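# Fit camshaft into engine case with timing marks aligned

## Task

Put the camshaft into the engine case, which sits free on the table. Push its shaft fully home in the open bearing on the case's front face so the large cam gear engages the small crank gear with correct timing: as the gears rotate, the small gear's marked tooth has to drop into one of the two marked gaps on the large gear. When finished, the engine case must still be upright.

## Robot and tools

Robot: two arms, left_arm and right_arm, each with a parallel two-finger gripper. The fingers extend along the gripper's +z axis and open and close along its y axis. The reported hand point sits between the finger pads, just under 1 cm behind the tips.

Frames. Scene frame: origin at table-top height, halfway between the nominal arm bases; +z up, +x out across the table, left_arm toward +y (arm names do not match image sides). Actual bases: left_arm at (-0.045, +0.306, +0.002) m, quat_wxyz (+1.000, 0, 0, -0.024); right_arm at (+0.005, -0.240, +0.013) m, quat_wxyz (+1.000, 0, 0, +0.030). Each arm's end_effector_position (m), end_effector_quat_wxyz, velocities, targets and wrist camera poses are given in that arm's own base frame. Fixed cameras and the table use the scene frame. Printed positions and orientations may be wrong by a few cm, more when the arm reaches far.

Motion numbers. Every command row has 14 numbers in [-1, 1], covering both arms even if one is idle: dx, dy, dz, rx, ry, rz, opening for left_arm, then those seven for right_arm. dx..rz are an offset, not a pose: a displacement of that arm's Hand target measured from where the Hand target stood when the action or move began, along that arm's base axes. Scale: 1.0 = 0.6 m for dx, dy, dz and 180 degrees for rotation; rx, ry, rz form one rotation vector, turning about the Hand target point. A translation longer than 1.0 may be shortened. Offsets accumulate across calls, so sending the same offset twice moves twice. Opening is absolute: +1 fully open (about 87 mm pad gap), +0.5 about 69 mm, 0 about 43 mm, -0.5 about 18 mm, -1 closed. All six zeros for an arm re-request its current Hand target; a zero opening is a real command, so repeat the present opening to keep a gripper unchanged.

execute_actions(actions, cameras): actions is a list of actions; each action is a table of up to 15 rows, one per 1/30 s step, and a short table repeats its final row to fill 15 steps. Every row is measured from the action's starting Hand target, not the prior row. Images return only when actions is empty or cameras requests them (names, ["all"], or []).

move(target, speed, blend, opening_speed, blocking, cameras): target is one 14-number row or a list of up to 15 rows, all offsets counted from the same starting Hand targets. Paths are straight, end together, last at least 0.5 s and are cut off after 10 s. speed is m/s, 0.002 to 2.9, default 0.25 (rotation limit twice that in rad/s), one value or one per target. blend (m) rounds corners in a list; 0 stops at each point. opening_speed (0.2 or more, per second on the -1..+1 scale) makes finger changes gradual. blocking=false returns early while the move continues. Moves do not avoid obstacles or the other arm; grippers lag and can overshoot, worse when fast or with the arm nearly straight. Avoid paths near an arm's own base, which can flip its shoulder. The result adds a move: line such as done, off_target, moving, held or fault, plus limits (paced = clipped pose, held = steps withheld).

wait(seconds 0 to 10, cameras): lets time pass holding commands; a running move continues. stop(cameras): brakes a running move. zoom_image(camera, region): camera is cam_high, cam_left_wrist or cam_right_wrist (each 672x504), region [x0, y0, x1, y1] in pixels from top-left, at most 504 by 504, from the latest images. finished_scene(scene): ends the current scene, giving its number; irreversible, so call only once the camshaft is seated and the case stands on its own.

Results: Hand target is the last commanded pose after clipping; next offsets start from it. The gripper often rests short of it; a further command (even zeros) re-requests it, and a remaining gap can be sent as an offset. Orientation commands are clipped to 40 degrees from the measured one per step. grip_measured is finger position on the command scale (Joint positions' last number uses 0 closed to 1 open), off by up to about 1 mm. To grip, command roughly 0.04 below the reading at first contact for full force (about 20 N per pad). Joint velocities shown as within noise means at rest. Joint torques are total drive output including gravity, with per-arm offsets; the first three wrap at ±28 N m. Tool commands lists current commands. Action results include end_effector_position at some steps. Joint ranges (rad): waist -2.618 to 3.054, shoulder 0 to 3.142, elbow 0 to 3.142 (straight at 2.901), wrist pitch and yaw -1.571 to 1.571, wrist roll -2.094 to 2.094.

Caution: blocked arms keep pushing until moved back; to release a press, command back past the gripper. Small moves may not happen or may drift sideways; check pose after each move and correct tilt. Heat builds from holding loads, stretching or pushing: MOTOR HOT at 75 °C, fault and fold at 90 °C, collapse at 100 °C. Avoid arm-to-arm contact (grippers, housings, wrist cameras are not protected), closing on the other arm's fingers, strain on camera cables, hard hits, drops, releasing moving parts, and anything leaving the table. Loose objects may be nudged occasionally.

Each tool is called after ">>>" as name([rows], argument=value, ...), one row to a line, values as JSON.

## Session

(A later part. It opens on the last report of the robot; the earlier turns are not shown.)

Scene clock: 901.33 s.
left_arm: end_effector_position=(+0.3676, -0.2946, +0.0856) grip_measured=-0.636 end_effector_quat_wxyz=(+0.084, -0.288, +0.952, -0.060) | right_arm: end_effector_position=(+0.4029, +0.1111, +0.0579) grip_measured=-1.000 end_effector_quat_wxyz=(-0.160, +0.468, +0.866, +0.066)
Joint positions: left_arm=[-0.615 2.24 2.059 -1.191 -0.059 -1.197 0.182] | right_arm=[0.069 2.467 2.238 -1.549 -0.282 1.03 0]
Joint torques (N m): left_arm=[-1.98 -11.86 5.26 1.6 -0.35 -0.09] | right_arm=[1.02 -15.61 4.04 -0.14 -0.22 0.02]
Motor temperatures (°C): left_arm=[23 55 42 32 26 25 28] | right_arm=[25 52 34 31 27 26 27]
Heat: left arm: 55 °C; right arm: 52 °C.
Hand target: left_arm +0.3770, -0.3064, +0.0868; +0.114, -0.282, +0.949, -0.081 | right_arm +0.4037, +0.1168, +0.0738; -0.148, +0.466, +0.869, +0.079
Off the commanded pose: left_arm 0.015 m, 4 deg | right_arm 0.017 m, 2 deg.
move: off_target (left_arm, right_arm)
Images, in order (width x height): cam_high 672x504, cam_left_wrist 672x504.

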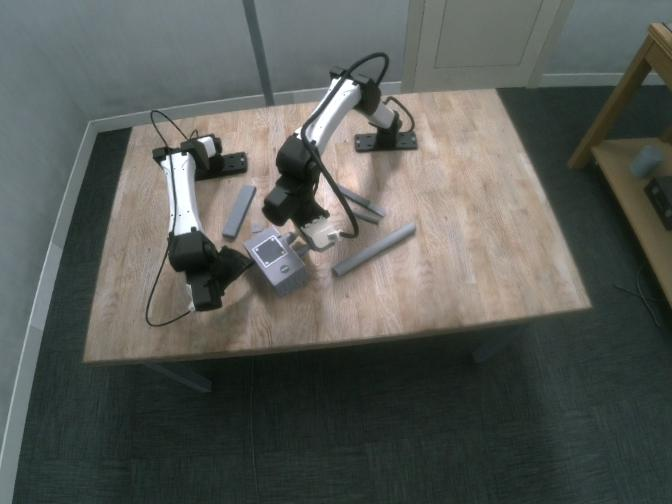

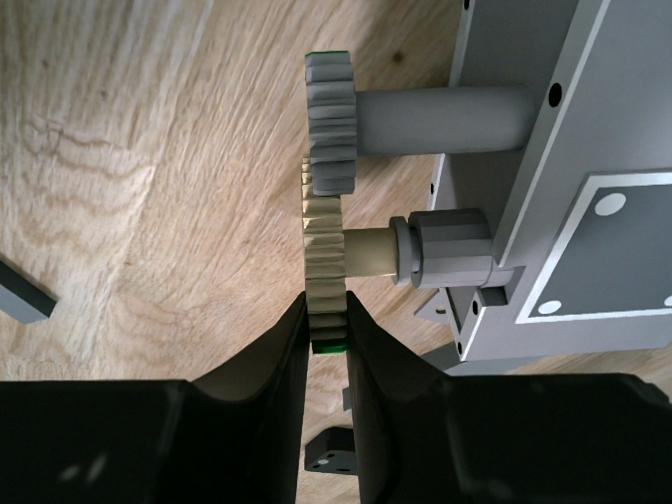

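>>> move([
  [-0.0012,-0.0045,-0.0008,0.02,-0.0164,0,-0.74,0,0,0,0,0,0,-1],
  [0.005,-0.001,0.0008,-0.008,0.025,0,-0.74,0,0,0,0,0,0,-1],
  [0.0019,-0.0028,-0.0008,0.02,0.01,0,-0.74,0,0,0,0,0,0,-1],
  [0.0019,-0.0028,0,-0.008,-0.006,0.0,-0.74,0,0,0,0,0,0,-1],
], speed=0.14, cameras=["cam_left_wrist","cam_high"])

>>> zoom_image(camera="cam_left_wrist", region=[290, 30, 570, 370])

Scene clock: 910.57 s.
left_arm: end_effector_position=(+0.3695, -0.2982, +0.0866) grip_measured=-0.629 end_effector_quat_wxyz=(+0.108, -0.287, +0.950, -0.066) | right_arm: end_effector_position=(+0.4029, +0.1111, +0.0579) grip_measured=-1.000 end_effector_quat_wxyz=(-0.160, +0.468, +0.866, +0.066)
Joint positions: left_arm=[-0.631 2.209 2.007 -1.132 -0.092 -1.206 0.186] | right_arm=[0.069 2.467 2.238 -1.549 -0.282 1.03 0]
Joint torques (N m): left_arm=[-0.18 -11.4 5.15 1.67 0.12 0.01] | right_arm=[1.03 -15.6 4.04 -0.14 -0.22 0.02]
Motor temperatures (°C): left_arm=[23 56 42 32 26 25 28] | right_arm=[25 52 34 31 27 26 27]
Heat: left arm: 56 °C; right arm: 52 °C.
Hand target: left_arm +0.3781, -0.3081, +0.0868; +0.119, -0.282, +0.947, -0.096 | right_arm +0.4037, +0.1168, +0.0738; -0.148, +0.466, +0.869, +0.079
Off the commanded pose: left_arm 0.013 m, 4 deg | right_arm 0.017 m, 2 deg.
move: off_target (left_arm, right_arm)
Images, in order (width x height): cam_high 672x504, cam_left_wrist 672x504.

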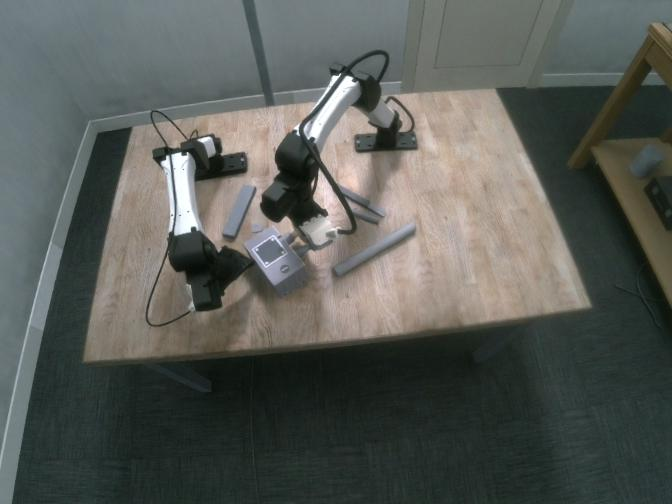

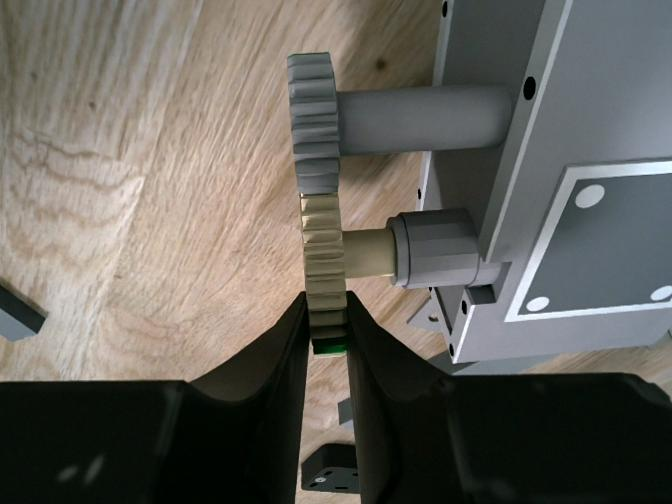

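Scaled by 1.482 from the camera's 672x504 image, which has a finer 960x720 frame.

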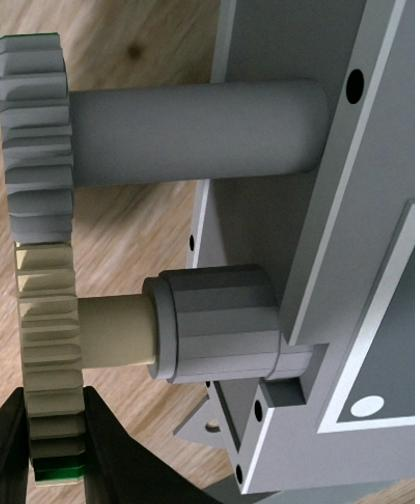

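>>> move([
  [-0.0143,0.0164,0.0,0.016,0.0114,0,-0.74,0,0,0,0,0,0,-1],
  [-0.0143,0.0164,0.0,0.016,0.0114,0,-0.45,0,0,0,0,0,0,-1],
], speed=0.06, opening_speed=0.3, cameras=["cam_left_wrist"])

Scene clock: 918.27 s.
left_arm: end_effector_position=(+0.3704, -0.2988, +0.0868) grip_measured=-0.450 end_effector_quat_wxyz=(+0.110, -0.285, +0.950, -0.068) | right_arm: end_effector_position=(+0.4029, +0.1111, +0.0579) grip_measured=-1.000 end_effector_quat_wxyz=(-0.160, +0.468, +0.866, +0.066)
Joint positions: left_arm=[-0.631 2.209 2.007 -1.127 -0.092 -1.203 0.275] | right_arm=[0.069 2.467 2.238 -1.549 -0.282 1.03 0]
Joint torques (N m): left_arm=[-0.28 -10.82 7.38 0.84 -0.1 0.01] | right_arm=[1.01 -15.62 4.07 -0.14 -0.22 0.03]
Heat: left arm: 54 °C; right arm: 52 °C.
Hand target: left_arm +0.3696, -0.2983, +0.0868; +0.109, -0.281, +0.951, -0.067 | right_arm +0.4037, +0.1168, +0.0738; -0.148, +0.466, +0.869, +0.079
Off the commanded pose: left_arm 0.001 m, 0 deg | right_arm 0.017 m, 2 deg.
move: off_target (right_arm)
Images, in order (width x height): cam_left_wrist 672x504.

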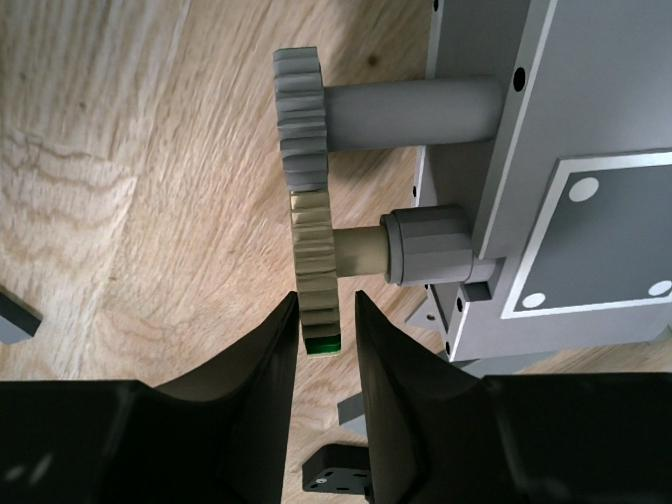

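>>> move([
  [-0.0045,0.0064,0.0,0,0,0,-0.42,0,0,0,0,0,0,-1],
  [-0.035,0.0165,0.117,0,0,0,-0.42,0,0,0,0,0,0,-1],
  [-0.12,0.135,0.16,0,0,0,-0.42,0.02,-0.04,0,0,0,0,-1],
], speed=[0.04,0.08,0.2], cameras=["all"])

Scene clock: 930.10 s.
left_arm: end_effector_position=(+0.3032, -0.2191, +0.1805) grip_measured=-0.420 end_effector_quat_wxyz=(+0.114, -0.285, +0.949, -0.064) | right_arm: end_effector_position=(+0.4114, +0.0929, +0.0624) grip_measured=-1.000 end_effector_quat_wxyz=(-0.148, +0.473, +0.865, +0.078)
Joint positions: left_arm=[-0.566 1.814 1.811 -1.321 -0.087 -1.139 0.29] | right_arm=[0.025 2.467 2.262 -1.549 -0.283 0.999 0]
Joint torques (N m): left_arm=[-0.24 -9.1 5.91 0.81 0.02 0.05] | right_arm=[0.05 -13.07 6.43 -0.21 -0.14 -0.11]
Heat: left arm: 54 °C; right arm: 53 °C.
Hand target: left_arm +0.2976, -0.2173, +0.1829; +0.109, -0.281, +0.951, -0.067 | right_arm +0.4158, +0.0928, +0.0738; -0.148, +0.466, +0.869, +0.079
Off the commanded pose: left_arm 0.006 m, 1 deg | right_arm 0.012 m, 1 deg.
joint sent to its limit (right arm) — joint 4 (wrist pitch), lower limit. The joint targets still meet the commanded pose.
move: off_target (right_arm)

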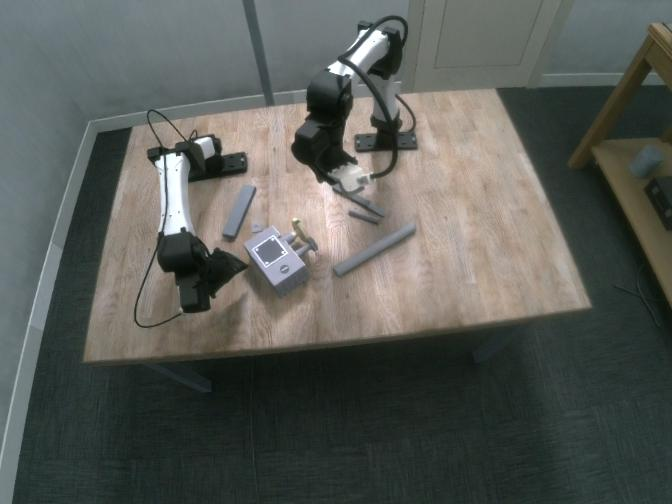

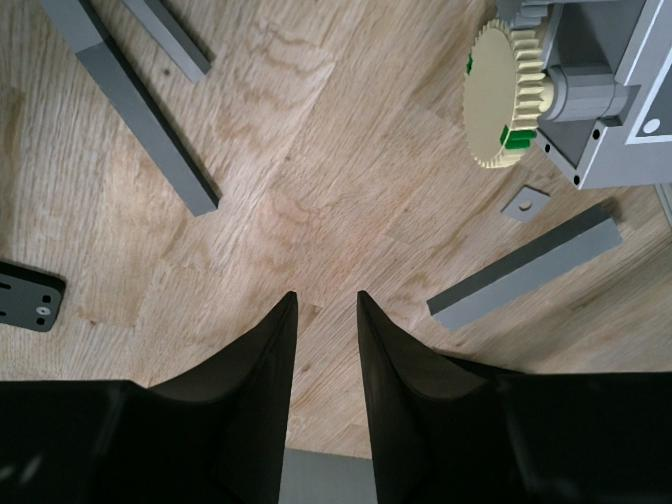

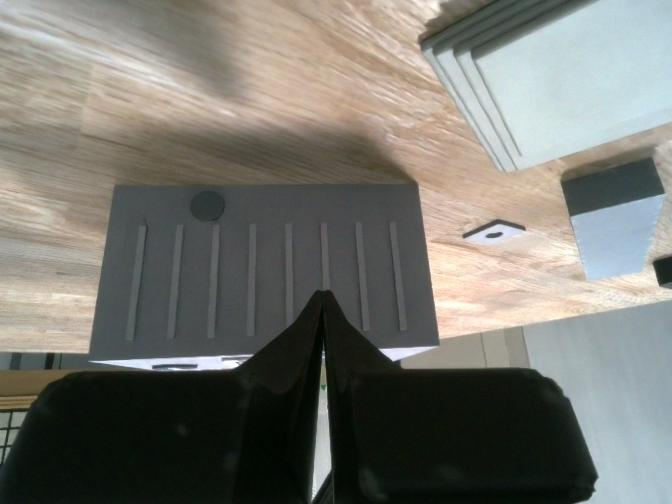

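>>> move(target=[-0.212,0.199,0.02,-0.0018,-0.4153,-0.3477,-0.42,0.03,-0.06,0,0,0,0,-1], speed=0.3, cameras=["cam_left_wrist"])

>>> zoom_image(camera="cam_left_wrist", region=[200, 60, 500, 360])

Scene clock: 942.93 s.
left_arm: end_effector_position=(+0.1721, -0.0961, +0.1961) grip_measured=-0.420 end_effector_quat_wxyz=(+0.592, +0.310, +0.701, -0.251) | right_arm: end_effector_position=(+0.4304, +0.0601, +0.0720) grip_measured=-1.000 end_effector_quat_wxyz=(-0.115, +0.477, +0.866, +0.101)
Joint positions: left_arm=[0.394 0.309 0.507 -0.662 1.173 0.448 0.29] | right_arm=[-0.05 2.48 2.338 -1.549 -0.283 0.941 0]
Joint torques (N m): left_arm=[0.1 3.41 7.61 1.55 0.59 0.07] | right_arm=[-0.4 -11.04 6.54 -0.1 -0.08 -0.1]
Heat: left arm: 52 °C; right arm: 51 °C.
Hand target: left_arm +0.1703, -0.0980, +0.1949; +0.587, +0.312, +0.700, -0.261 | right_arm +0.4337, +0.0567, +0.0739; -0.148, +0.466, +0.869, +0.079
Off the commanded pose: left_arm 0.003 m, 1 deg | right_arm 0.005 m, 5 deg.
joint sent to its limit (right arm) — joint 4 (wrist pitch), lower limit. The joint targets are off in orientation, not in position.
move: off_target (right_arm)
Images, in order (width x height): cam_left_wrist 672x504.

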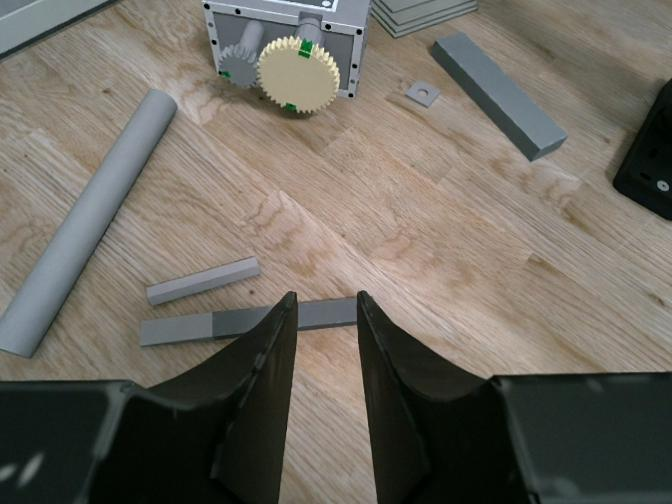

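Scaled by 1.680 from the camera's 672x504 image, which has a finer 960x720 frame.

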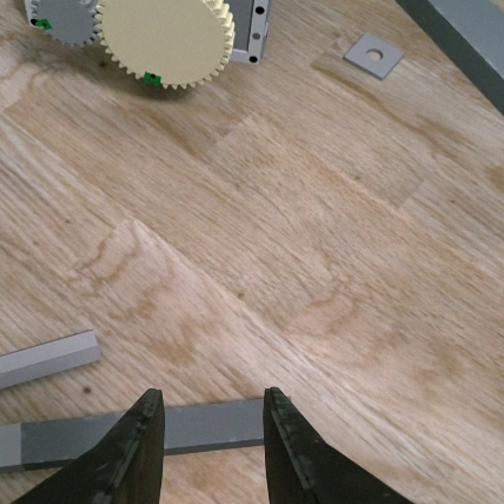

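>>> zoom_image(camera="cam_left_wrist", region=[205, 25, 355, 125])

Scaled by 3.360 from the camera's 672x504 image, which has a finer 960x720 frame.

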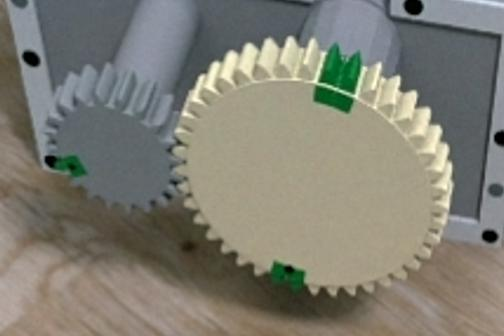

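>>> zoom_image(camera="cam_left_wrist", region=[215, 35, 275, 95])

>>> zoom_image(camera="cam_left_wrist", region=[250, 30, 350, 120])

Scaled by 8.400 from the camera's 672x504 image, which has a finer 960x720 frame.

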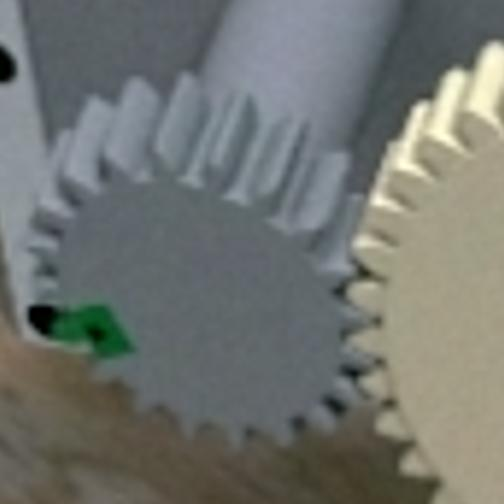

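Scaled by 5.040 from the camera's 672x504 image, which has a finer 960x720 frame.

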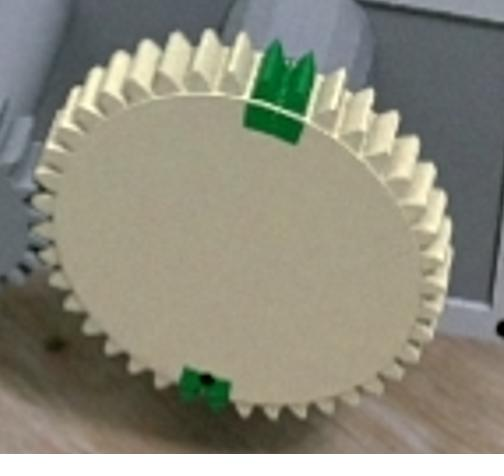

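>>> zoom_image(camera="cam_left_wrist", region=[250, 55, 300, 115])

>>> zoom_image(camera="cam_left_wrist", region=[250, 30, 320, 90])

>>> zoom_image(camera="cam_left_wrist", region=[245, 50, 280, 90])

Scaled by 8.400 from the camera's 672x504 image, which has a finer 960x720 frame.

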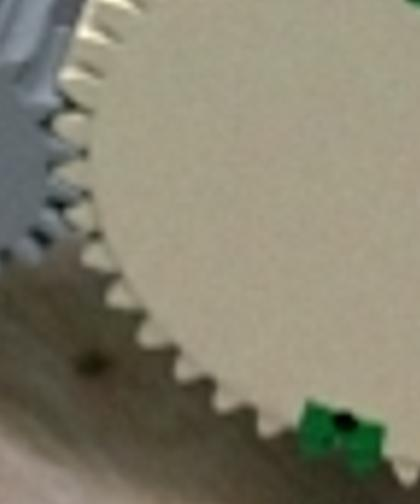

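Scaled by 7.200 from the camera's 672x504 image, which has a finer 960x720 frame.

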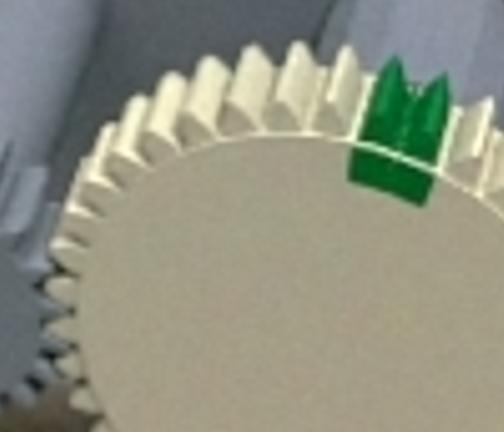

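Scaled by 12.600 from the camera's 672x504 image, which has a finer 960x720 frame.

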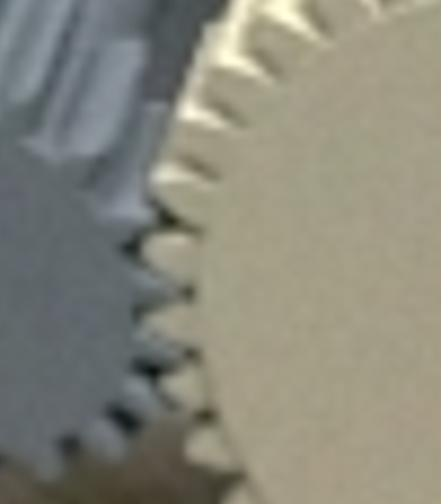

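>>> zoom_image(camera="cam_left_wrist", region=[215, 62, 265, 92])

>>> zoom_image(camera="cam_left_wrist", region=[240, 65, 265, 90])

>>> zoom_image(camera="cam_left_wrist", region=[250, 30, 300, 80])

Scaled by 10.080 from the camera's 672x504 image, which has a finer 960x720 frame.

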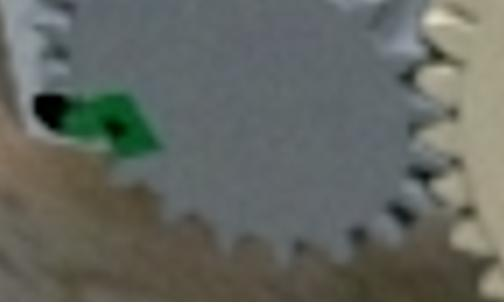

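Scaled by 20.160 from the camera's 672x504 image, which has a finer 960x720 frame.

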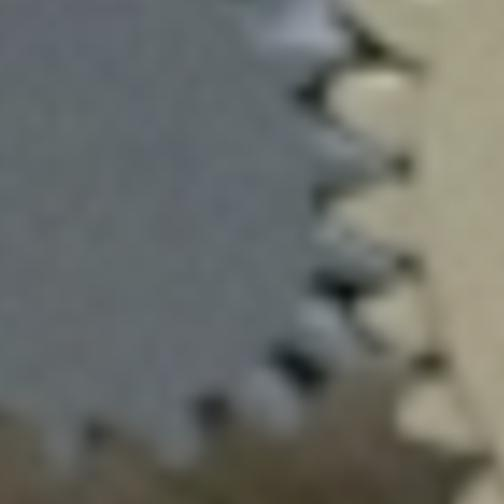

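Scaled by 10.080 from the camera's 672x504 image, which has a finer 960x720 frame.

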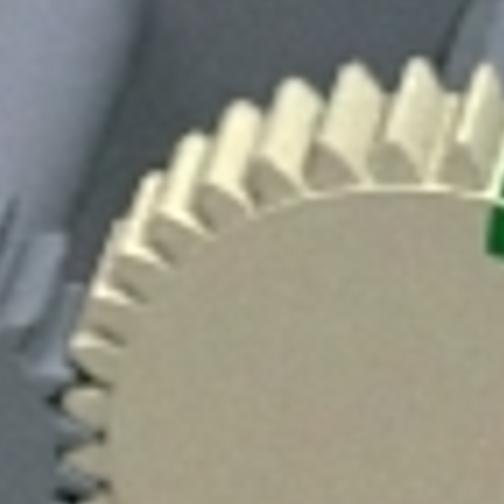

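>>> finished_scene(scene=2)

The scene is finished: the task was done.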